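# Unplug patch panel port 17 and hook its cord

## Task

On the patch panel mounted beneath the switch whose ports have red covers, remove the lead plugged into port 17 (ports count 1 to 24 starting at the left). Route that lead's cord into the nearest cable-manager ring on the left side of port 17; the plug itself may dangle. No other plug may come out, and even a small outward shift of another plug can count as failure. At the end, every remaining plug must sit latched in its port with its latch lever raised, every lead must still pass through the manager rings it used, and no lead may be sharply kinked or wrapped around another.

## Robot and tools

Robot: two arms, left_arm and right_arm. Each has six revolute joints (waist, shoulder, elbow, wrist pitch, wrist yaw, wrist roll) and a parallel two-finger gripper. Arm bases in the scene frame: left_arm at (+0.030, +0.276, +1.252) m, right_arm at (+0.030, -0.276, +1.252) m, both tilted (quats given in the setup). Scene frame: origin on the floor under the centre of the robot's foot, +z up, +x forward from the robot, +y toward the robot's own left (left_arm side). Arm names are the robot's sides, not image sides. Furniture may be rotated relative to the robot; only the floor height is known.

Gripper frame: fingers extend along its +z, close along its y. end_effector_position is the midpoint between the pads, roughly 1 cm short of the fingertips. Reported hand positions can be off, more so at full reach. Identical joint angles on the two arms do not give identical hand poses.

Command row: every motion command uses rows of 14 numbers, always both arms: left_arm's six joint angles then its opening, followed by right_arm's six angles then its opening. Joint numbers are absolute target angles in radians (same convention as the Joint positions line), not offsets. Stated ranges per arm: waist -2.880..2.880, shoulder 0.000..3.142, elbow 0.000..3.019, wrist pitch -1.693..1.571, wrist yaw -1.571..1.571, wrist roll -2.094..2.094. True ends may differ by up to 0.085 rad; a target more than 0.085 past a stated end (and beyond the current angle) gets the call rejected; a target beyond the real end is clipped, and a 'joint sent to its limit' note may appear. Opening is on [-1, 1]: +1 fully open (0.094 m pad gap), -1 closed. To keep an arm still, resend its Joint targets values; to leave a gripper unchanged resend its current command (0 means half-closed, not 'no change').

execute_actions(actions, cameras): actions is a list of actions; each action is a table of 1 to 15 rows, one row per 1/30 s step, and the final row is held to fill 15 steps (0.5 s). An empty list just returns state and images. cameras picks images: omitted/null/["all"] gives all, [] none; unknown names invalidate the call.

move(target, speed, blend, opening_speed, blocking, cameras): joint-space path to absolute targets. target is one 14-number row, or up to 15 rows (waypoints differing only in joint angles) sharing a 10 s budget. speed: peak rad/s of the joint with the longest travel, 0.01 to 2, default 0.5, one value or one per segment. blend: corner rounding in rad for waypoint lists, default 0. opening_speed: rate of gripper opening change per second on the -1..1 scale, at least 0.2; otherwise opening jumps at the start. blocking=false returns after about 0.5 s while the move continues; execute_actions is refused until the move's end is shown (use wait or stop). A new move takes over from the running one. Paths are joint-interpolated, so hands travel curved lines, and nothing avoids obstacles or the other arm. The result adds a 'move:' line: done, off_target (resting with a joint more than 0.035 rad off), moving, held, or fault, plus limits=held and the worst-off joint per arm. Done does not imply no contact.

wait(seconds 0..10, cameras): lets time run with last commands held; a running move continues. stop(): brakes the running move. zoom_image(camera, region=[x0,y0,x1,y1]): a closer look at part of the latest image, region up to 504x504 px, origin top-left. Cameras: cam_head_left, cam_head_right, cam_left_wrist, cam_right_wrist, each 672x504. read_manual(section="licences") only returns licence text. finished_scene(scene=1) ends the episode and reports success; the goal must persist without the robot.

Motion limits: each step, the sent target stays within a set lead of the measured angle (waist 0.264, shoulder 0.32, elbow 0.276, wrist pitch 0.33, wrist yaw 0.701, wrist roll 1.97 rad), and targets that would shift the hand over 110 mm are scaled back, so big changes take several actions. Tiny joint changes may not start. 'Joint targets' shows what joints are actually being driven to; 'joint command not followed' means the clearance check altered targets. That check does not keep the two grippers apart.

Result lines: Joint positions and Joint velocities give per arm six joints (rad, rad/s) then pad gap (m, m/s). grip_measured uses the opening scale; empty it reads slightly wide. Commanding a value a bit under the reading at contact gives a light hold; about 0.11 below it gives full force (~50-62 N per pad). To release, command well above grip_measured. Joint torques: drive outputs including gravity, offset and noisy, positive toward larger angles; values 3 and 4 wrap at ±28 N m. MOTOR HOT appears near 85 °C; at 100 °C that arm goes limp for 30-60 s or more (OVER-TEMPERATURE FAULT), possibly without warning. Avoid holding loads, long stretched poses and pushing into unreachable targets. Time passes while you reply, so running moves continue.

Avoid: dropping or knocking items off the work area, releasing moving parts, fast impacts, pressing hard into things (farther targets past contact press harder), and any collision between the two arms, which can end the attempt. Above all, do not tug neighbouring plugs or cords; pinch only the port 17 plug and press its latch to release it.

Each tool is called after "Request:" as name([rows], argument=value, ...), one row to a line, values as JSON.

## Session

Request:
execute_actions(actions=[])

Scene clock: 0.00 s.
left_arm: end_effector_position=(+0.5416, +0.1008, +0.9054) grip_measured=+1.000 end_effector_quat_wxyz=(+0.298, -0.302, +0.899, +0.111) | right_arm: end_effector_position=(+0.4690, -0.1482, +1.1823) grip_measured=+1.000 end_effector_quat_wxyz=(+0.020, +0.876, -0.452, -0.166)
Joint positions: left_arm=[-2.286 2.309 1.157 0.381 -0.823 -0.781 0.094] | right_arm=[2.166 1.534 1.1 -1.024 0.047 -1.885 0.094]
Joint velocities: left_arm=[-0.005 0.005 0.002 0.007 -0.037 -0.037 0] | right_arm=[-0.005 0.015 -0.002 -0.017 -0.022 0.022 0]
Joint torques (N m): no reading
Heat: left arm: hottest shoulder 33 °C; right arm: hottest shoulder 33 °C.
Joint targets: left_arm=[-2.288 2.302 1.161 0.385 -0.824 -0.781] | right_arm=[2.166 1.535 1.116 -1.025 0.047 -1.884]
Tool commands: left_gripper/opening=+1.0 right_gripper/opening=+1.0

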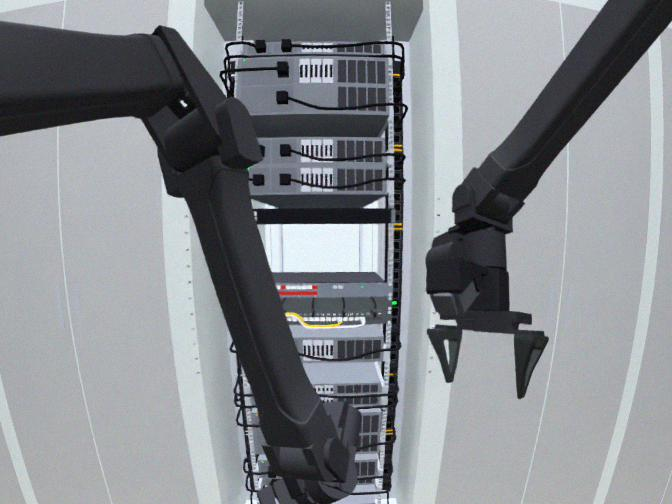

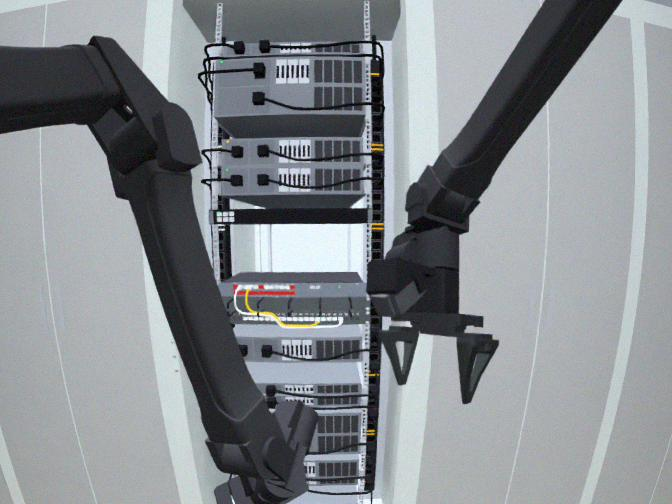

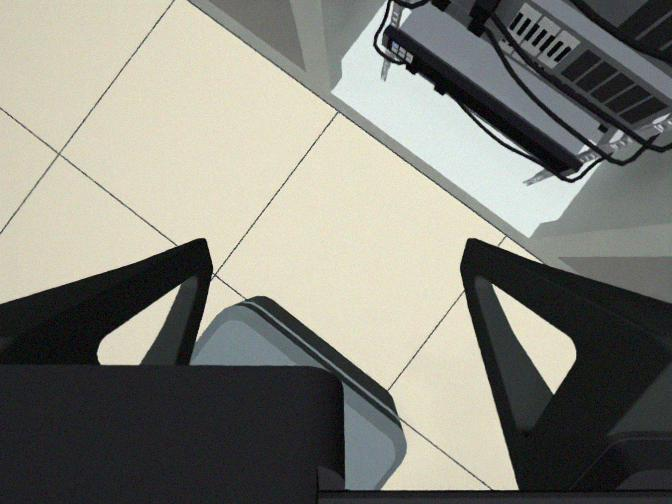

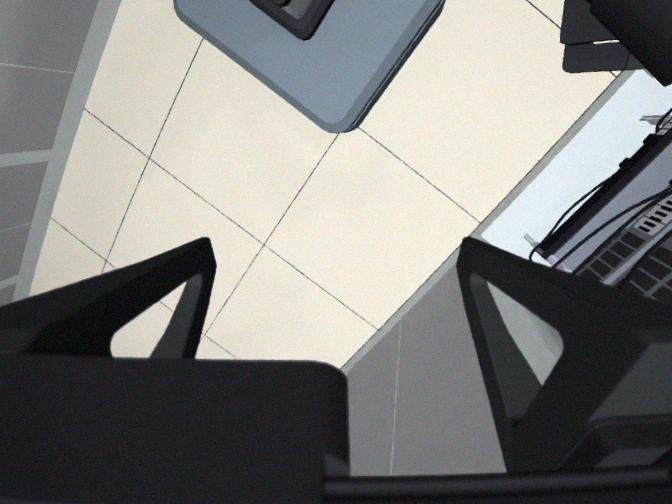

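Request:
zoom_image(camera="cam_head_right", region=[200, 260, 380, 370])

Request:
zoom_image(camera="cam_head_right", region=[220, 270, 300, 340])

Request:
zoom_image(camera="cam_head_right", region=[290, 270, 370, 340])

Request:
zoom_image(camera="cam_head_left", region=[270, 270, 390, 340])

Scaled by 2.800 from the camera's 672x504 image, which has a finer 960x720 frame.

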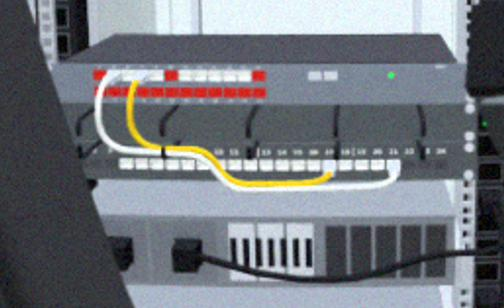

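Scaled by 6.300 from the camera's 672x504 image, which has a finer 960x720 frame.

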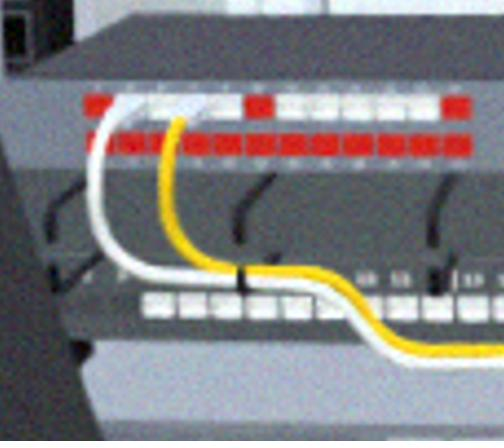

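Scaled by 6.300 from the camera's 672x504 image, which has a finer 960x720 frame.

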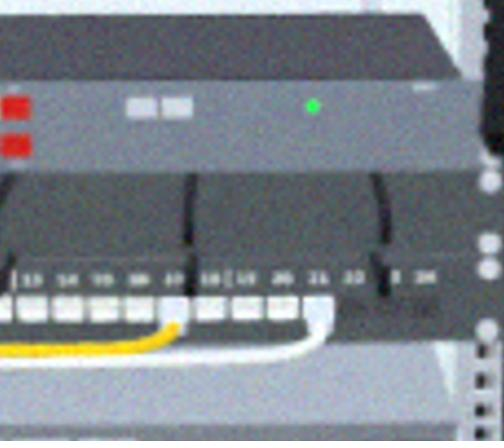

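Scaled by 4.200 from the camera's 672x504 image, which has a finer 960x720 frame.

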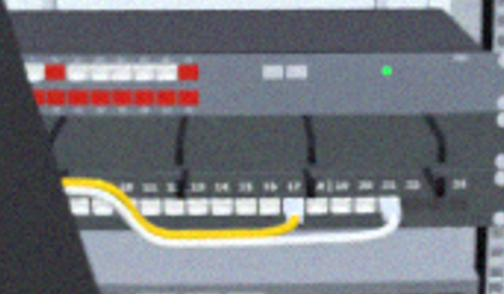

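Request:
move(target=[-2.288,2.302,1.161,0.385,-0.824,-0.781,1,2.542,1.90,0.626,1.16,0.723,-0.05,1], speed=0.9)

Scene clock: 122.17 s.
left_arm: end_effector_position=(+0.5416, +0.1008, +0.9054) grip_measured=+1.000 end_effector_quat_wxyz=(+0.298, -0.302, +0.899, +0.111) | right_arm: end_effector_position=(+0.5317, -0.0517, +1.1002) grip_measured=+1.000 end_effector_quat_wxyz=(-0.241, +0.519, -0.813, +0.112)
Joint positions: left_arm=[-2.286 2.309 1.157 0.381 -0.823 -0.781 0.094] | right_arm=[2.379 1.735 0.826 0.229 0.45 -0.881 0.094]
Joint velocities: left_arm=[-0.024 -0.015 0.007 0.002 0.007 -0.007 0] | right_arm=[-0.005 -0.005 -0.002 -0.002 0.037 -0.022 0]
Joint torques (N m): left_arm=[-5.48 -17.79 1.89 1.18 -0.35 -0.16] | right_arm=[3.14 -14.27 4.16 1.1 -0.09 -0.11]
Heat: left arm: hottest shoulder 36 °C; right arm: hottest shoulder 35 °C.
Joint targets: left_arm=[-2.288 2.302 1.161 0.385 -0.824 -0.781] | right_arm=[2.370 1.727 0.836 0.216 0.448 -0.896]
move: held (right_arm; a check stopped the path); limits=held; right_arm: the wrist pitch is farthest, 0.931 rad from its target
joint command not followed: on one or more control steps a check withheld the commanded joint targets of the right arm, and it was not sent them on those steps.
cause: the commanded joint targets, or the way to them, would bring a part of the robot too close to another arm (this arm's fingers and the left arm's wrist (the part past joint 4), along the way the arms are being sent, or toward where that arm still pushes).

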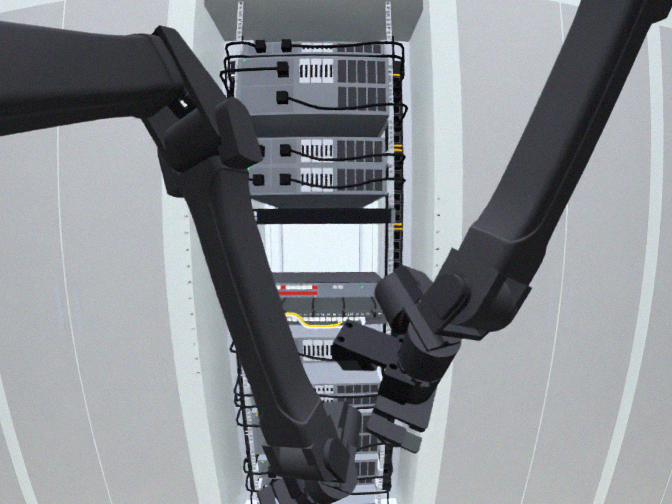

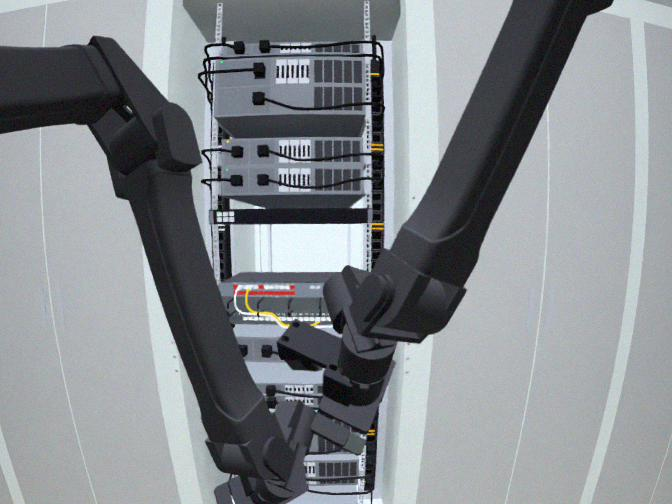

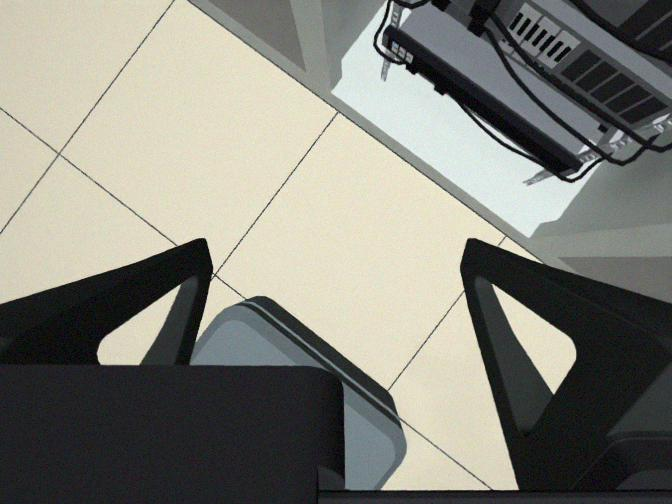

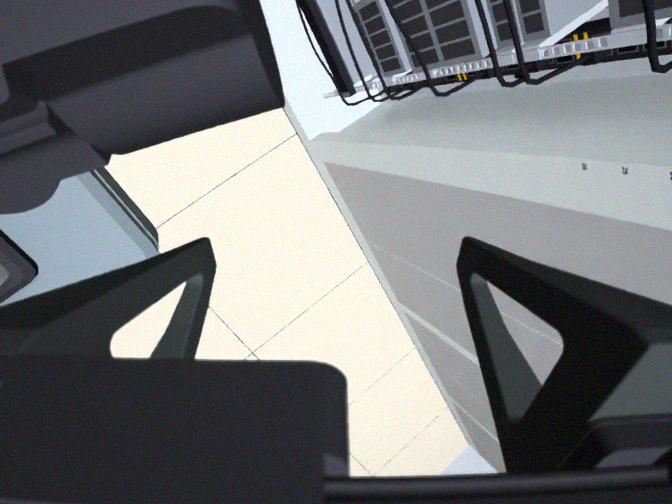

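Request:
move([
  [-2.2,1.6,1.16,-0.6,-0.4,0,1,2.370,1.727,0.836,0.216,0.448,-0.896,1],
  [-1.7,1.2,1.1,-0.9,0,0,1,2.370,1.727,0.836,0.216,0.448,-0.896,1],
], speed=0.8, blend=0.1, cameras=[])

Request:
move(target=[-1.7,1.2,1.1,-0.9,0,0,1,2.542,1.90,0.626,1.16,0.723,-0.05,1], speed=0.9)

Scene clock: 134.27 s.
left_arm: end_effector_position=(+0.5441, +0.0941, +0.9136) grip_measured=+1.000 end_effector_quat_wxyz=(+0.257, -0.250, +0.927, +0.111) | right_arm: end_effector_position=(+0.5317, -0.0517, +1.1002) grip_measured=+1.000 end_effector_quat_wxyz=(-0.240, +0.519, -0.812, +0.112)
Joint positions: left_arm=[-2.286 2.263 1.163 0.26 -0.762 -0.711 0.094] | right_arm=[2.379 1.735 0.826 0.229 0.45 -0.883 0.094]
Joint velocities: left_arm=[-0.024 -0.015 0.002 -0.007 0.007 0.066 0] | right_arm=[-0.005 -0.015 -0.017 0.017 0.11 0.007 0]
Joint torques (N m): left_arm=[-5.48 -16.91 1.37 1.78 -0.44 -0.34] | right_arm=[3.49 -14.15 4.08 1.02 -0.05 -0.18]
Heat: left arm: hottest shoulder 36 °C; right arm: hottest shoulder 35 °C.
Joint targets: left_arm=[-2.286 2.269 1.158 0.282 -0.766 -0.725] | right_arm=[2.370 1.727 0.836 0.216 0.448 -0.896]
move: held (left_arm; a check stopped the path); path passed 0 of 2 targets; limits=held; left_arm: the wrist pitch is farthest, 1.160 rad from its target
joint command not followed: on one or more control steps a check withheld the commanded joint targets of the left arm, and it was not sent them on those steps.
cause: the commanded joint targets, or the way to them, would bring a part of the robot too close to another arm (this arm's wrist (the part past joint 4) and the right arm's wrist camera).
No camera images: "cameras" was empty.

Scene clock: 136.57 s.
left_arm: end_effector_position=(+0.5571, +0.3622, +1.2898) grip_measured=+1.000 end_effector_quat_wxyz=(+0.071, -0.092, +0.993, -0.022) | right_arm: end_effector_position=(+0.5091, -0.0366, +1.1546) grip_measured=+1.000 end_effector_quat_wxyz=(-0.500, +0.003, -0.866, +0.009)
Joint positions: left_arm=[-1.712 1.198 1.101 -0.884 -0.009 -0.025 0.094] | right_arm=[2.526 1.882 0.634 1.137 0.72 -0.065 0.094]
Joint velocities: left_arm=[0.015 -0.005 -0.012 -0.002 -0.007 -0.022 0] | right_arm=[-0.015 -0.015 0.012 -0.022 -0.022 -0.022 0]
Joint torques (N m): left_arm=[0.5 -13.92 7.83 0.17 0.14 -0.06] | right_arm=[5.01 -10.81 1.09 3.04 0.11 0.09]
Heat: left arm: hottest shoulder 37 °C; right arm: hottest shoulder 35 °C.
Joint targets: left_arm=[-1.699 1.200 1.098 -0.900 -0.006 -0.010] | right_arm=[2.542 1.901 0.627 1.159 0.723 -0.050]
move: done

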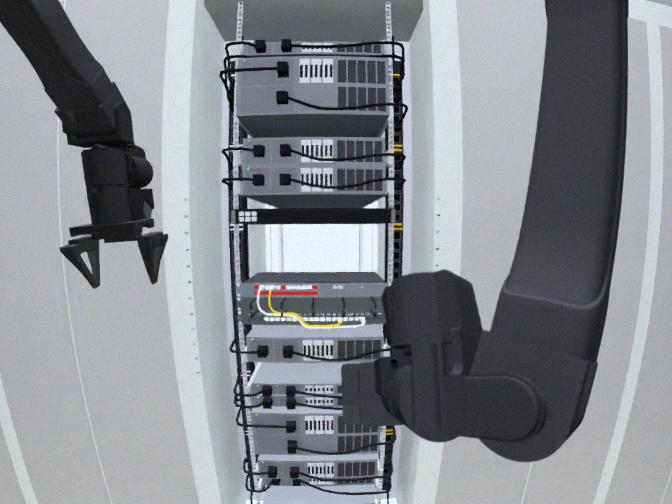

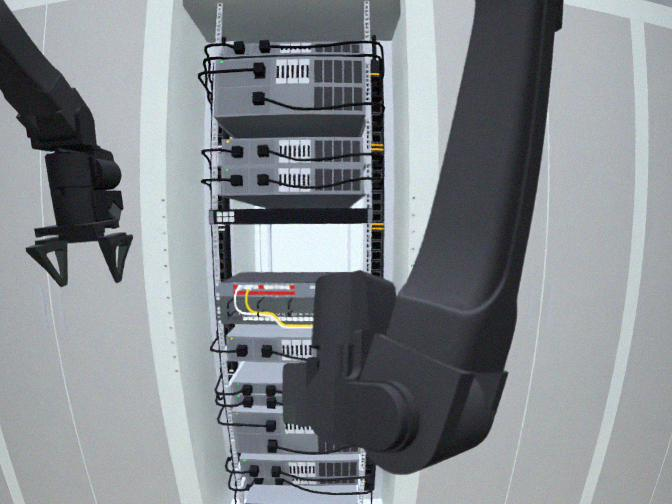

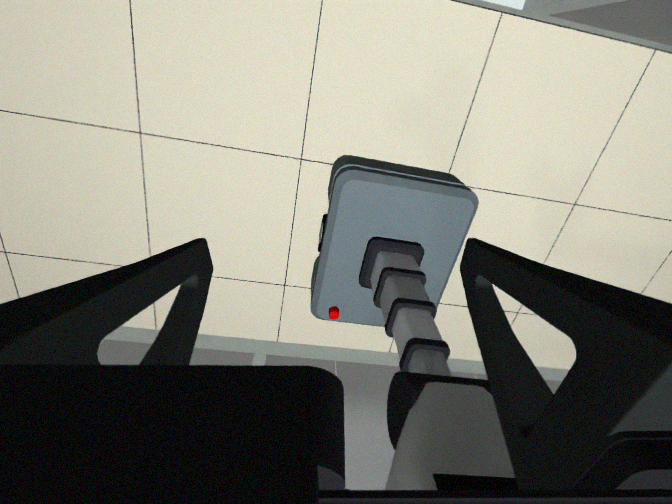

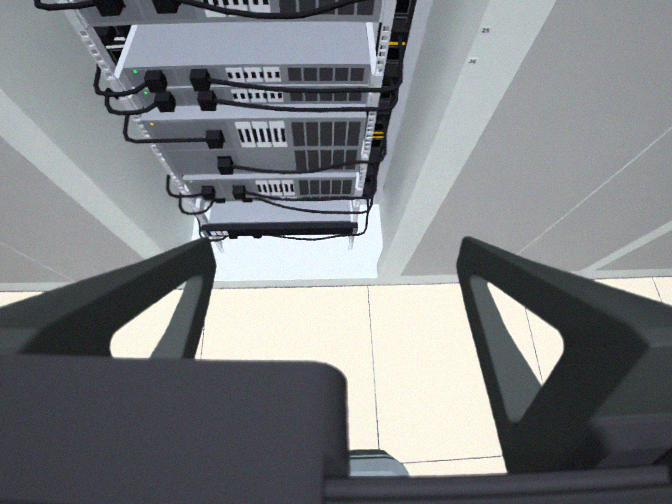

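Request:
move(target=[-1.7,1.2,1.1,-0.9,0,0,1,2.356,2.472,1.406,1.45,0.426,-0.348,0], speed=0.8)

Scene clock: 164.13 s.
left_arm: end_effector_position=(+0.5572, +0.3611, +1.2898) grip_measured=+1.000 end_effector_quat_wxyz=(+0.071, -0.086, +0.993, -0.024) | right_arm: end_effector_position=(+0.6941, +0.0427, +1.0552) grip_measured=+0.002 end_effector_quat_wxyz=(+0.669, -0.024, +0.743, +0.008)
Joint positions: left_arm=[-1.712 1.198 1.101 -0.884 -0.003 -0.014 0.094] | right_arm=[2.368 2.453 1.383 1.429 0.429 -0.324 0.047]
Joint velocities: left_arm=[-0.015 -0.005 0.012 -0.002 0.022 0.007 0] | right_arm=[-0.005 0.005 -0.007 -0.012 0.037 -0.022 0]
Joint torques (N m): left_arm=[0.5 -13.98 7.92 0.1 0.19 -0.06] | right_arm=[4.66 -15.56 4.29 3.21 -0.32 -0.19]
Heat: left arm: hottest shoulder 38 °C; right arm: hottest shoulder 35 °C.
Joint targets: left_arm=[-1.700 1.200 1.100 -0.900 0.000 0.000] | right_arm=[2.355 2.472 1.405 1.451 0.426 -0.339]
move: done

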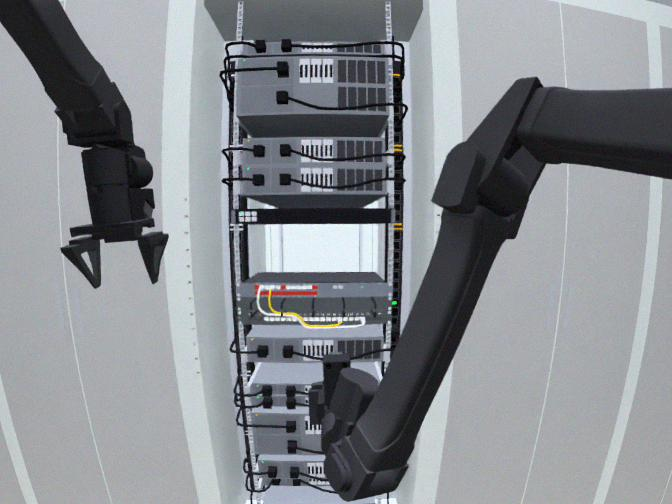

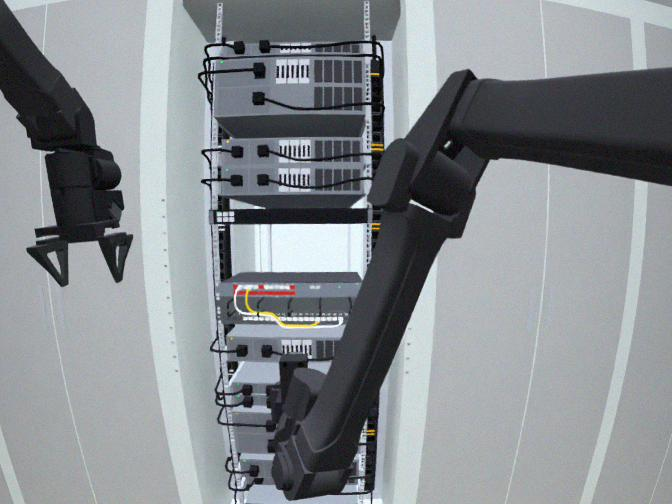

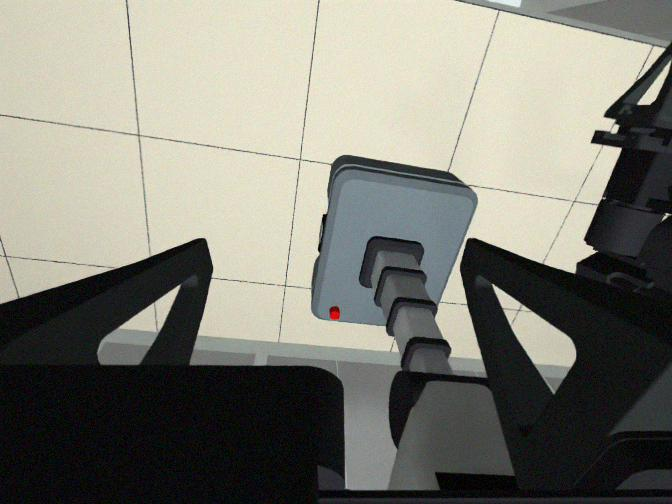

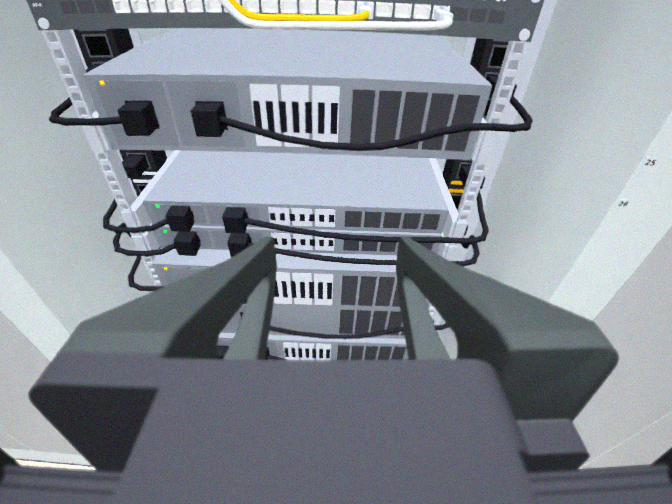

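Request:
move(target=[-1.7,1.2,1.1,-0.9,0,0,1,2.412,2.178,1.212,1.27,0.533,-0.284,0], speed=0.8, cameras=["cam_right_wrist"])

Request:
zoom_image(camera="cam_right_wrist", region=[10, 30, 290, 240])

Request:
zoom_image(camera="cam_right_wrist", region=[270, 30, 550, 240])

Scene clock: 187.03 s.
left_arm: end_effector_position=(+0.5572, +0.3611, +1.2898) grip_measured=+1.000 end_effector_quat_wxyz=(+0.071, -0.086, +0.993, -0.024) | right_arm: end_effector_position=(+0.7102, +0.0207, +1.1616) grip_measured=+0.002 end_effector_quat_wxyz=(+0.652, +0.001, +0.758, -0.009)
Joint positions: left_arm=[-1.712 1.198 1.101 -0.884 -0.003 -0.013 0.094] | right_arm=[2.401 2.164 1.217 1.283 0.53 -0.308 0.047]
Joint velocities: left_arm=[0.015 -0.015 -0.007 -0.017 -0.007 -0.007 0] | right_arm=[-0.005 -0.024 -0.002 0.007 0.037 -0.051 0]
Joint torques (N m): left_arm=[0.38 -13.51 7.75 0.17 0.15 -0.05] | right_arm=[6.24 -16.38 3.26 1.69 -0.07 0.16]
Heat: left arm: hottest shoulder 38 °C; right arm: hottest shoulder 35 °C.
Joint targets: left_arm=[-1.700 1.200 1.100 -0.900 0.000 0.001] | right_arm=[2.412 2.178 1.212 1.269 0.533 -0.293]
move: done
Images, in order (width x height): cam_right_wrist 672x504.

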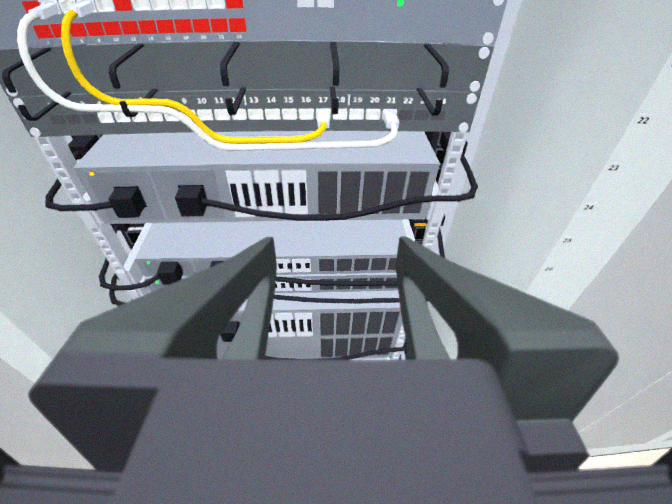

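Scaled by 1.800 from the camera's 672x504 image, which has a finer 960x720 frame.

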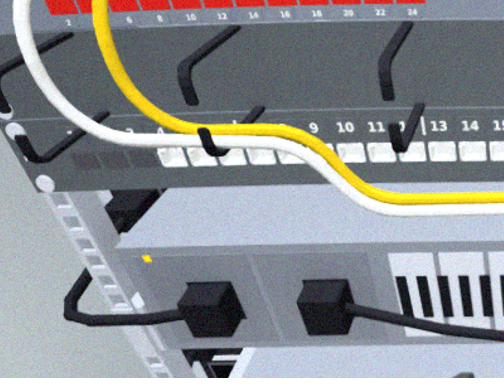

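Scaled by 1.800 from the camera's 672x504 image, which has a finer 960x720 frame.

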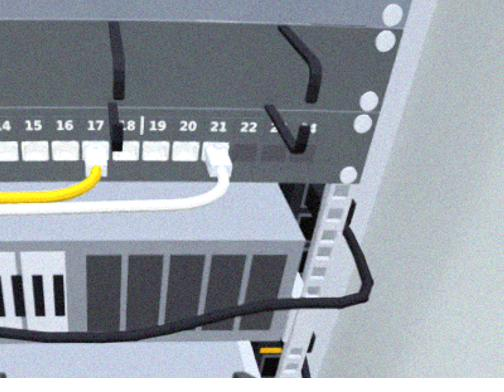

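Request:
move(target=[-1.7,1.2,1.1,-0.9,0,0,1,2.2,2.0,1.2,1.2,0.2,-0.2,0], speed=0.8, cameras=["cam_right_wrist"])

Request:
move([
  [-1.9,1.7,1.344,0.5,-0.2,0.2,0,2.2,2.0,1.2,1.2,0.2,-0.2,0],
  [-2.218,2.133,1.344,1.067,-0.347,0.222,0,2.2,2.0,1.2,1.2,0.2,-0.2,0],
], speed=0.8, blend=0.1)

Scene clock: 253.13 s.
left_arm: end_effector_position=(+0.5572, +0.3611, +1.2898) grip_measured=+1.000 end_effector_quat_wxyz=(+0.071, -0.086, +0.993, -0.024) | right_arm: end_effector_position=(+0.7854, -0.0818, +1.2294) grip_measured=+0.002 end_effector_quat_wxyz=(+0.702, -0.012, +0.710, +0.046)
Joint positions: left_arm=[-1.712 1.198 1.101 -0.884 -0.003 -0.013 0.094] | right_arm=[2.194 1.997 1.205 1.215 0.203 -0.214 0.047]
Joint velocities: left_arm=[-0.005 0.005 0.007 0.002 0.051 0.022 0] | right_arm=[-0.005 -0.005 0.012 -0.002 -0.022 -0.037 -0.001]
Joint torques (N m): left_arm=[0.26 -13.57 7.87 0.09 0.17 -0.1] | right_arm=[4.13 -17.49 4.08 1.58 -0.3 0.1]
Heat: left arm: hottest shoulder 38 °C; right arm: hottest shoulder 37 °C.
Joint targets: left_arm=[-1.700 1.200 1.100 -0.900 0.000 0.000] | right_arm=[2.200 2.001 1.199 1.200 0.200 -0.200]
move: done
Images, in order (width x height): cam_right_wrist 672x504.

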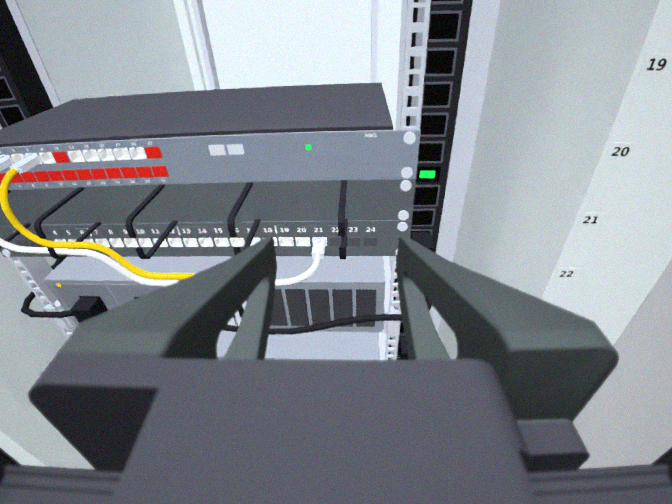

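Scene clock: 256.33 s.
left_arm: end_effector_position=(+0.7849, +0.0591, +1.1287) grip_measured=+0.003 end_effector_quat_wxyz=(+0.618, +0.008, +0.786, -0.003) | right_arm: end_effector_position=(+0.7854, -0.0815, +1.2295) grip_measured=+0.002 end_effector_quat_wxyz=(+0.702, -0.013, +0.710, +0.047)
Joint positions: left_arm=[-2.217 2.138 1.312 1.036 -0.345 0.208 0.047] | right_arm=[2.194 1.997 1.205 1.215 0.202 -0.214 0.047]
Joint velocities: left_arm=[-0.005 -0.005 -0.007 0.002 0.022 -0.051 -0.001] | right_arm=[-0.024 -0.015 0.002 -0.007 0.022 -0.007 -0.002]
Joint torques (N m): left_arm=[-5.6 -21.19 7.56 2.91 0.04 -0.08] | right_arm=[4.31 -17.03 3.99 1.65 -0.27 0.1]
Heat: left arm: hottest shoulder 38 °C; right arm: hottest shoulder 37 °C.
Joint targets: left_arm=[-2.218 2.134 1.344 1.065 -0.347 0.222] | right_arm=[2.200 2.000 1.200 1.200 0.199 -0.201]
move: done

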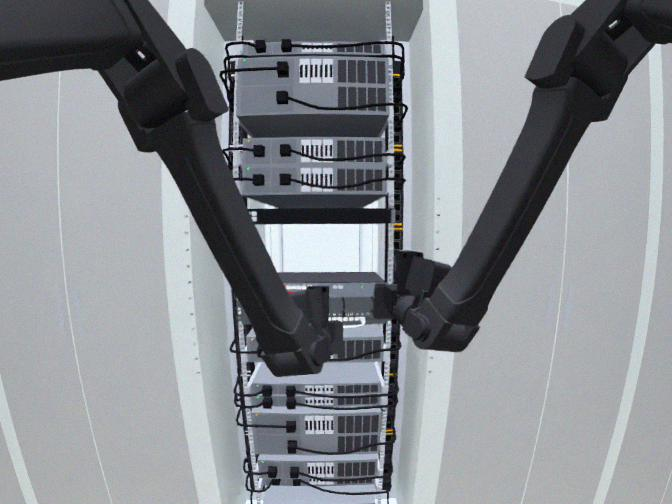

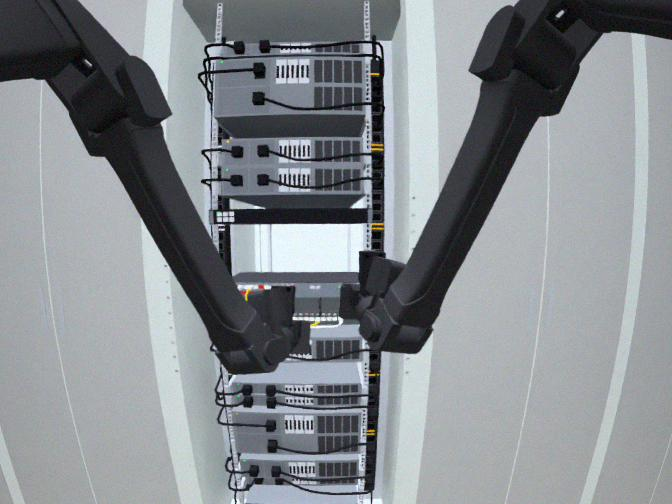

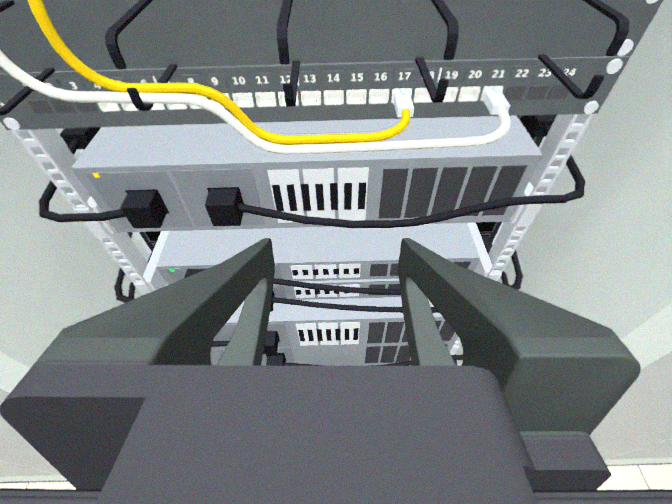

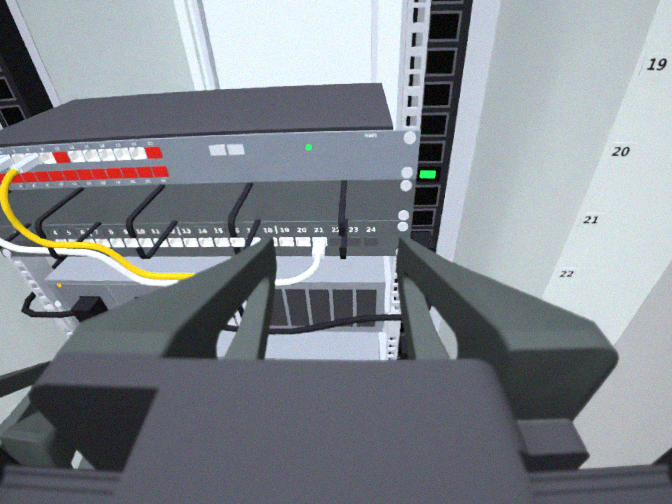

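Request:
zoom_image(camera="cam_left_wrist", region=[360, 50, 540, 170])

Request:
zoom_image(camera="cam_left_wrist", region=[200, 0, 440, 160])

Request:
zoom_image(camera="cam_right_wrist", region=[190, 170, 370, 290])

Scaled by 2.800 from the camera's 672x504 image, which has a finer 960x720 frame.

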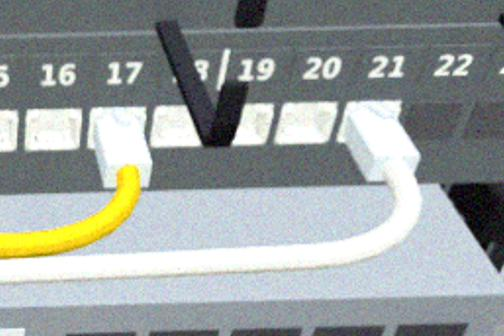

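Scaled by 2.100 from the camera's 672x504 image, which has a finer 960x720 frame.

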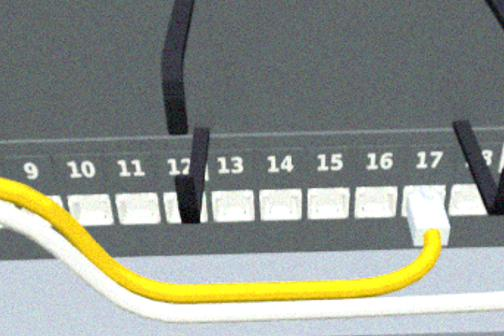

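Scaled by 2.800 from the camera's 672x504 image, which has a finer 960x720 frame.

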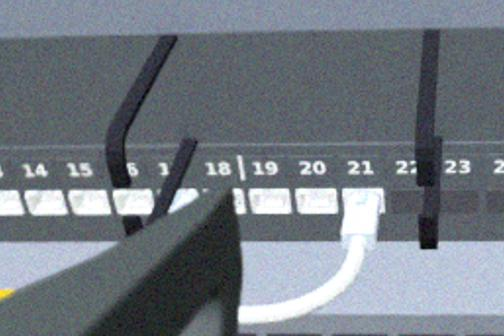

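Request:
move(target=[-2.184,2.44,1.752,1.14,-0.272,-1.306,0,2.2,2.0,1.2,1.2,0.2,-0.2,0], speed=0.7)

Scene clock: 344.13 s.
left_arm: end_effector_position=(+0.8567, +0.0220, +1.0893) grip_measured=+0.003 end_effector_quat_wxyz=(-0.485, +0.499, -0.524, +0.491) | right_arm: end_effector_position=(+0.7854, -0.0815, +1.2295) grip_measured=+0.002 end_effector_quat_wxyz=(+0.702, -0.012, +0.710, +0.047)
Joint positions: left_arm=[-2.206 2.425 1.713 1.112 -0.274 -1.292 0.047] | right_arm=[2.194 1.997 1.205 1.215 0.202 -0.212 0.047]
Joint velocities: left_arm=[0.005 -0.005 0.012 -0.002 -0.022 -0.066 -0.001] | right_arm=[0.015 -0.015 -0.007 0.012 0.022 -0.022 0.001]
Joint torques (N m): left_arm=[-4.42 -22.07 8.98 2.78 0.28 -0.22] | right_arm=[4.78 -17.49 3.88 1.62 -0.27 0.1]
Heat: left arm: hottest shoulder 41 °C; right arm: hottest shoulder 40 °C.
Joint targets: left_arm=[-2.185 2.440 1.752 1.140 -0.271 -1.307] | right_arm=[2.200 2.000 1.200 1.200 0.200 -0.199]
move: off_target (left_arm); left_arm: the elbow is farthest, 0.039 rad from its target

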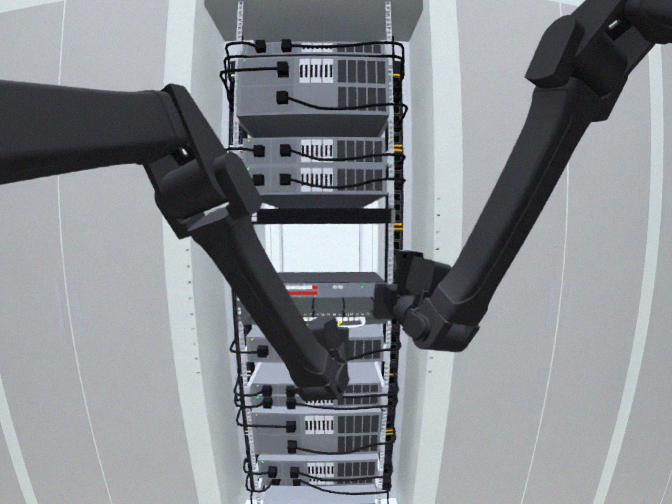

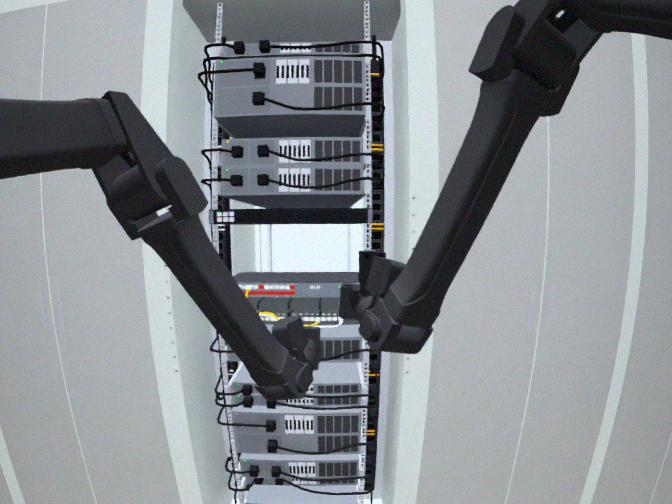

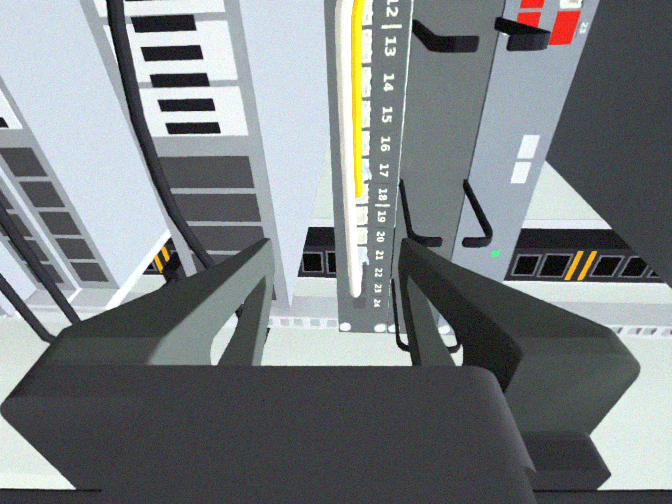

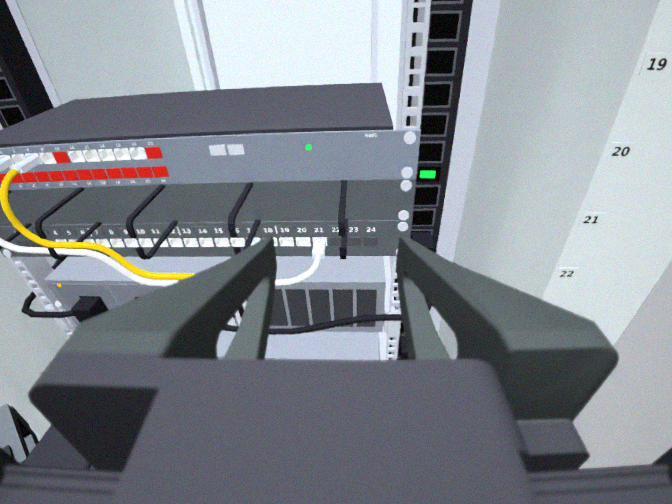

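Request:
move(target=[-2.202,2.558,2.04,1.025,-0.306,-1.302,-0.5,2.2,2.0,1.2,1.2,0.2,-0.2,0], speed=0.4, cameras=["cam_left_wrist","cam_right_wrist"])

Request:
zoom_image(camera="cam_left_wrist", region=[240, 60, 480, 300])

Scene clock: 410.33 s.
left_arm: end_effector_position=(+0.9114, +0.0145, +1.0994) grip_measured=-0.497 end_effector_quat_wxyz=(-0.512, +0.499, -0.484, +0.504) | right_arm: end_effector_position=(+0.7854, -0.0815, +1.2295) grip_measured=+0.002 end_effector_quat_wxyz=(+0.702, -0.012, +0.710, +0.047)
Joint positions: left_arm=[-2.204 2.54 1.993 1.043 -0.303 -1.292 0.024] | right_arm=[2.194 1.997 1.205 1.215 0.202 -0.212 0.047]
Joint velocities: left_arm=[-0.015 0.005 0.007 0.002 -0.037 -0.095 0.001] | right_arm=[-0.005 -0.015 -0.007 0.007 -0.037 0.007 0]
Joint torques (N m): left_arm=[-6.12 -23.12 10.63 1.1 0.08 -0.19] | right_arm=[4.01 -17.79 4.21 1.52 -0.22 0.09]
Heat: left arm: hottest shoulder 44 °C; right arm: hottest shoulder 40 °C.
Joint targets: left_arm=[-2.200 2.558 2.040 1.026 -0.306 -1.301] | right_arm=[2.200 2.000 1.200 1.200 0.200 -0.200]
move: off_target (left_arm); left_arm: the elbow is farthest, 0.047 rad from its target
Images, in order (width x height): cam_left_wrist 672x504, cam_right_wrist 672x504.

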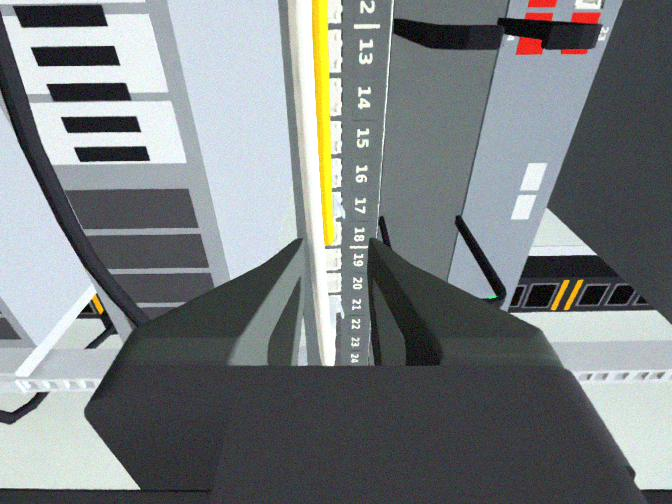

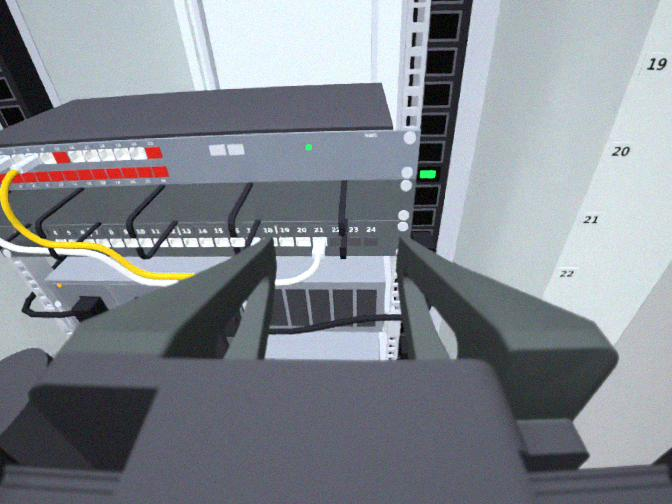

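Scaled by 2.100 from the camera's 672x504 image, which has a finer 960x720 frame.

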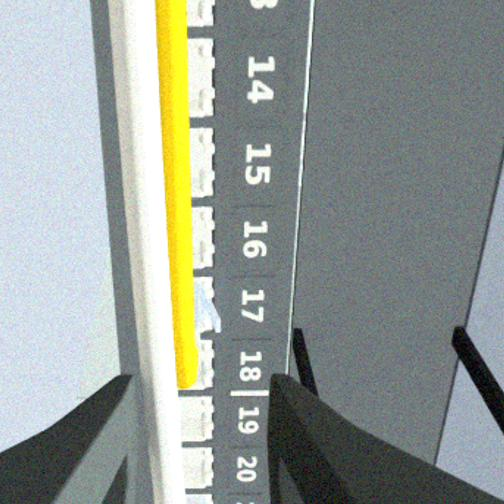

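Request:
move([
  [-2.15,2.45,1.80,1.1,0.0,-1.35,-0.45,2.2,2.0,1.2,1.2,0.2,-0.2,0],
  [-2.09,2.568,1.987,1.147,0.18,-1.379,-0.45,2.2,2.0,1.2,1.2,0.2,-0.2,0],
], speed=0.4, cameras=["cam_left_wrist","cam_right_wrist"])

Request:
zoom_image(camera="cam_left_wrist", region=[240, 100, 480, 300])

Request:
zoom_image(camera="cam_right_wrist", region=[150, 170, 330, 300])

Scene clock: 718.87 s.
left_arm: end_effector_position=(+0.8979, +0.0255, +1.0815) grip_measured=-0.453 end_effector_quat_wxyz=(-0.433, +0.374, -0.538, +0.619) | right_arm: end_effector_position=(+0.7854, -0.0815, +1.2295) grip_measured=+0.002 end_effector_quat_wxyz=(+0.702, -0.012, +0.710, +0.047)
Joint positions: left_arm=[-2.102 2.556 1.945 1.118 0.177 -1.364 0.026] | right_arm=[2.194 1.997 1.205 1.215 0.202 -0.212 0.047]
Joint velocities: left_arm=[0.005 -0.015 0.012 -0.017 -0.051 -0.051 0.001] | right_arm=[0.005 0.005 -0.002 0.032 -0.022 0.081 0.001]
Joint torques (N m): left_arm=[-4.72 -23.59 9.94 2.97 0.26 -0.21] | right_arm=[3.72 -17.38 4.14 1.76 -0.26 0.11]
Heat: left arm: hottest elbow 46 °C; right arm: hottest shoulder 40 °C.
Joint targets: left_arm=[-2.091 2.568 1.987 1.146 0.179 -1.379] | right_arm=[2.200 2.000 1.200 1.200 0.200 -0.200]
move: off_target (left_arm); left_arm: the elbow is farthest, 0.042 rad from its target
Images, in order (width x height): cam_left_wrist 672x504, cam_right_wrist 672x504.

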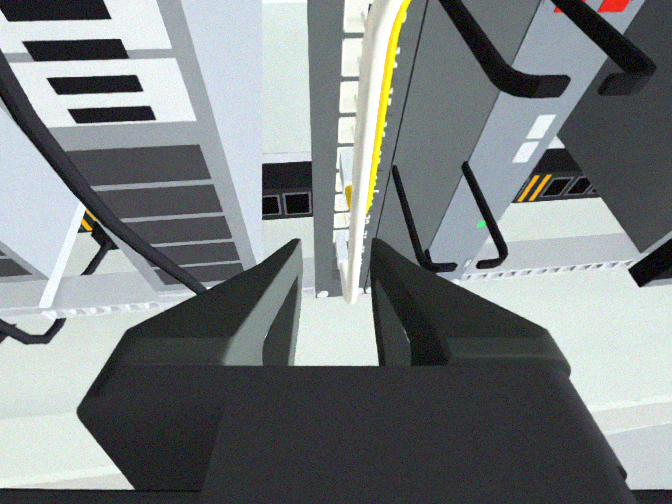

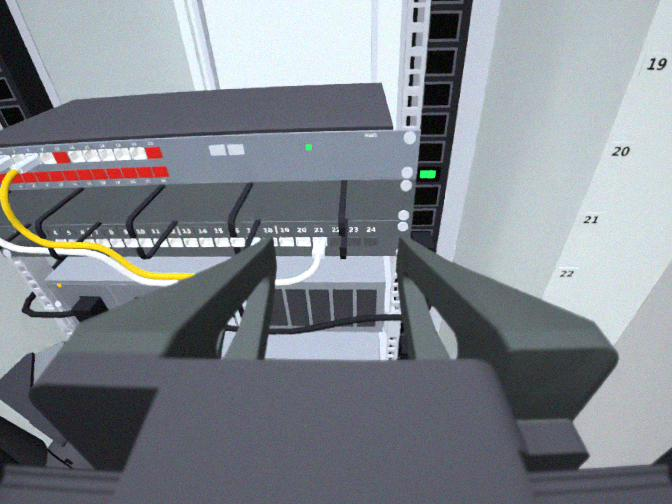

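Scaled by 2.100 from the camera's 672x504 image, which has a finer 960x720 frame.

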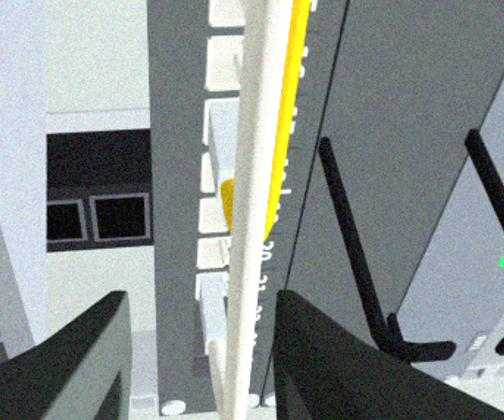

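Scaled by 2.800 from the camera's 672x504 image, which has a finer 960x720 frame.

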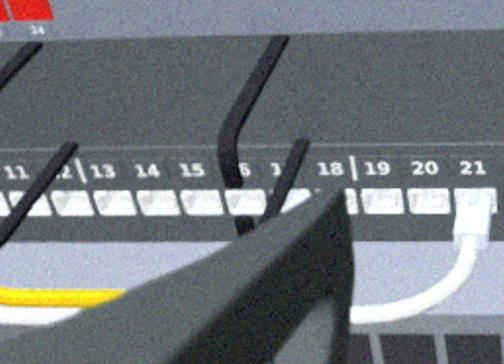

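Request:
move([
  [-2.084,2.568,1.987,1.177,0.18,-1.384,-0.36,2.2,2.0,1.2,1.2,0.2,-0.2,0],
  [-2.089,2.609,2.107,1.095,0.178,-1.384,-0.36,2.2,2.0,1.2,1.2,0.2,-0.2,0],
], speed=0.2, cameras=["cam_left_wrist"])

Request:
zoom_image(camera="cam_left_wrist", region=[240, 100, 480, 300])

Scene clock: 745.87 s.
left_arm: end_effector_position=(+0.9203, +0.0252, +1.1011) grip_measured=-0.363 end_effector_quat_wxyz=(-0.451, +0.360, -0.514, +0.634) | right_arm: end_effector_position=(+0.7854, -0.0815, +1.2295) grip_measured=+0.002 end_effector_quat_wxyz=(+0.702, -0.012, +0.710, +0.047)
Joint positions: left_arm=[-2.102 2.592 2.06 1.112 0.178 -1.37 0.03] | right_arm=[2.194 1.997 1.205 1.215 0.202 -0.212 0.047]
Joint velocities: left_arm=[0.005 0.005 -0.002 -0.002 -0.037 0.037 -0.001] | right_arm=[-0.005 0.005 -0.007 -0.022 0.007 0.022 0]
Joint torques (N m): left_arm=[-4.48 -23.24 10.63 1.2 0.21 -0.22] | right_arm=[4.13 -17.73 4.25 1.59 -0.2 0.14]
Heat: left arm: hottest shoulder 48 °C; right arm: hottest shoulder 40 °C.
Joint targets: left_arm=[-2.089 2.610 2.107 1.095 0.179 -1.385] | right_arm=[2.200 2.000 1.200 1.200 0.200 -0.200]
move: off_target (left_arm); left_arm: the elbow is farthest, 0.047 rad from its target
Images, in order (width x height): cam_left_wrist 672x504.

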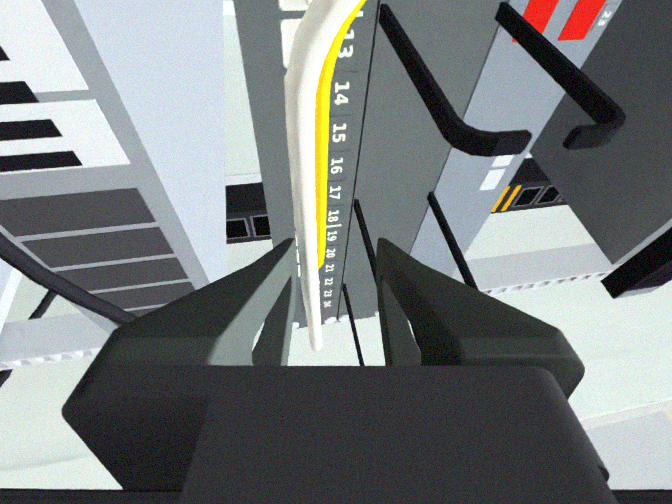

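Scaled by 2.100 from the camera's 672x504 image, which has a finer 960x720 frame.

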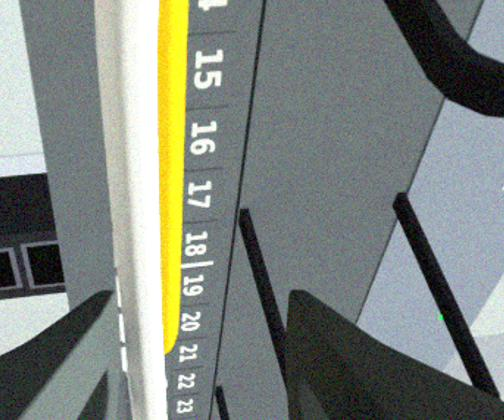

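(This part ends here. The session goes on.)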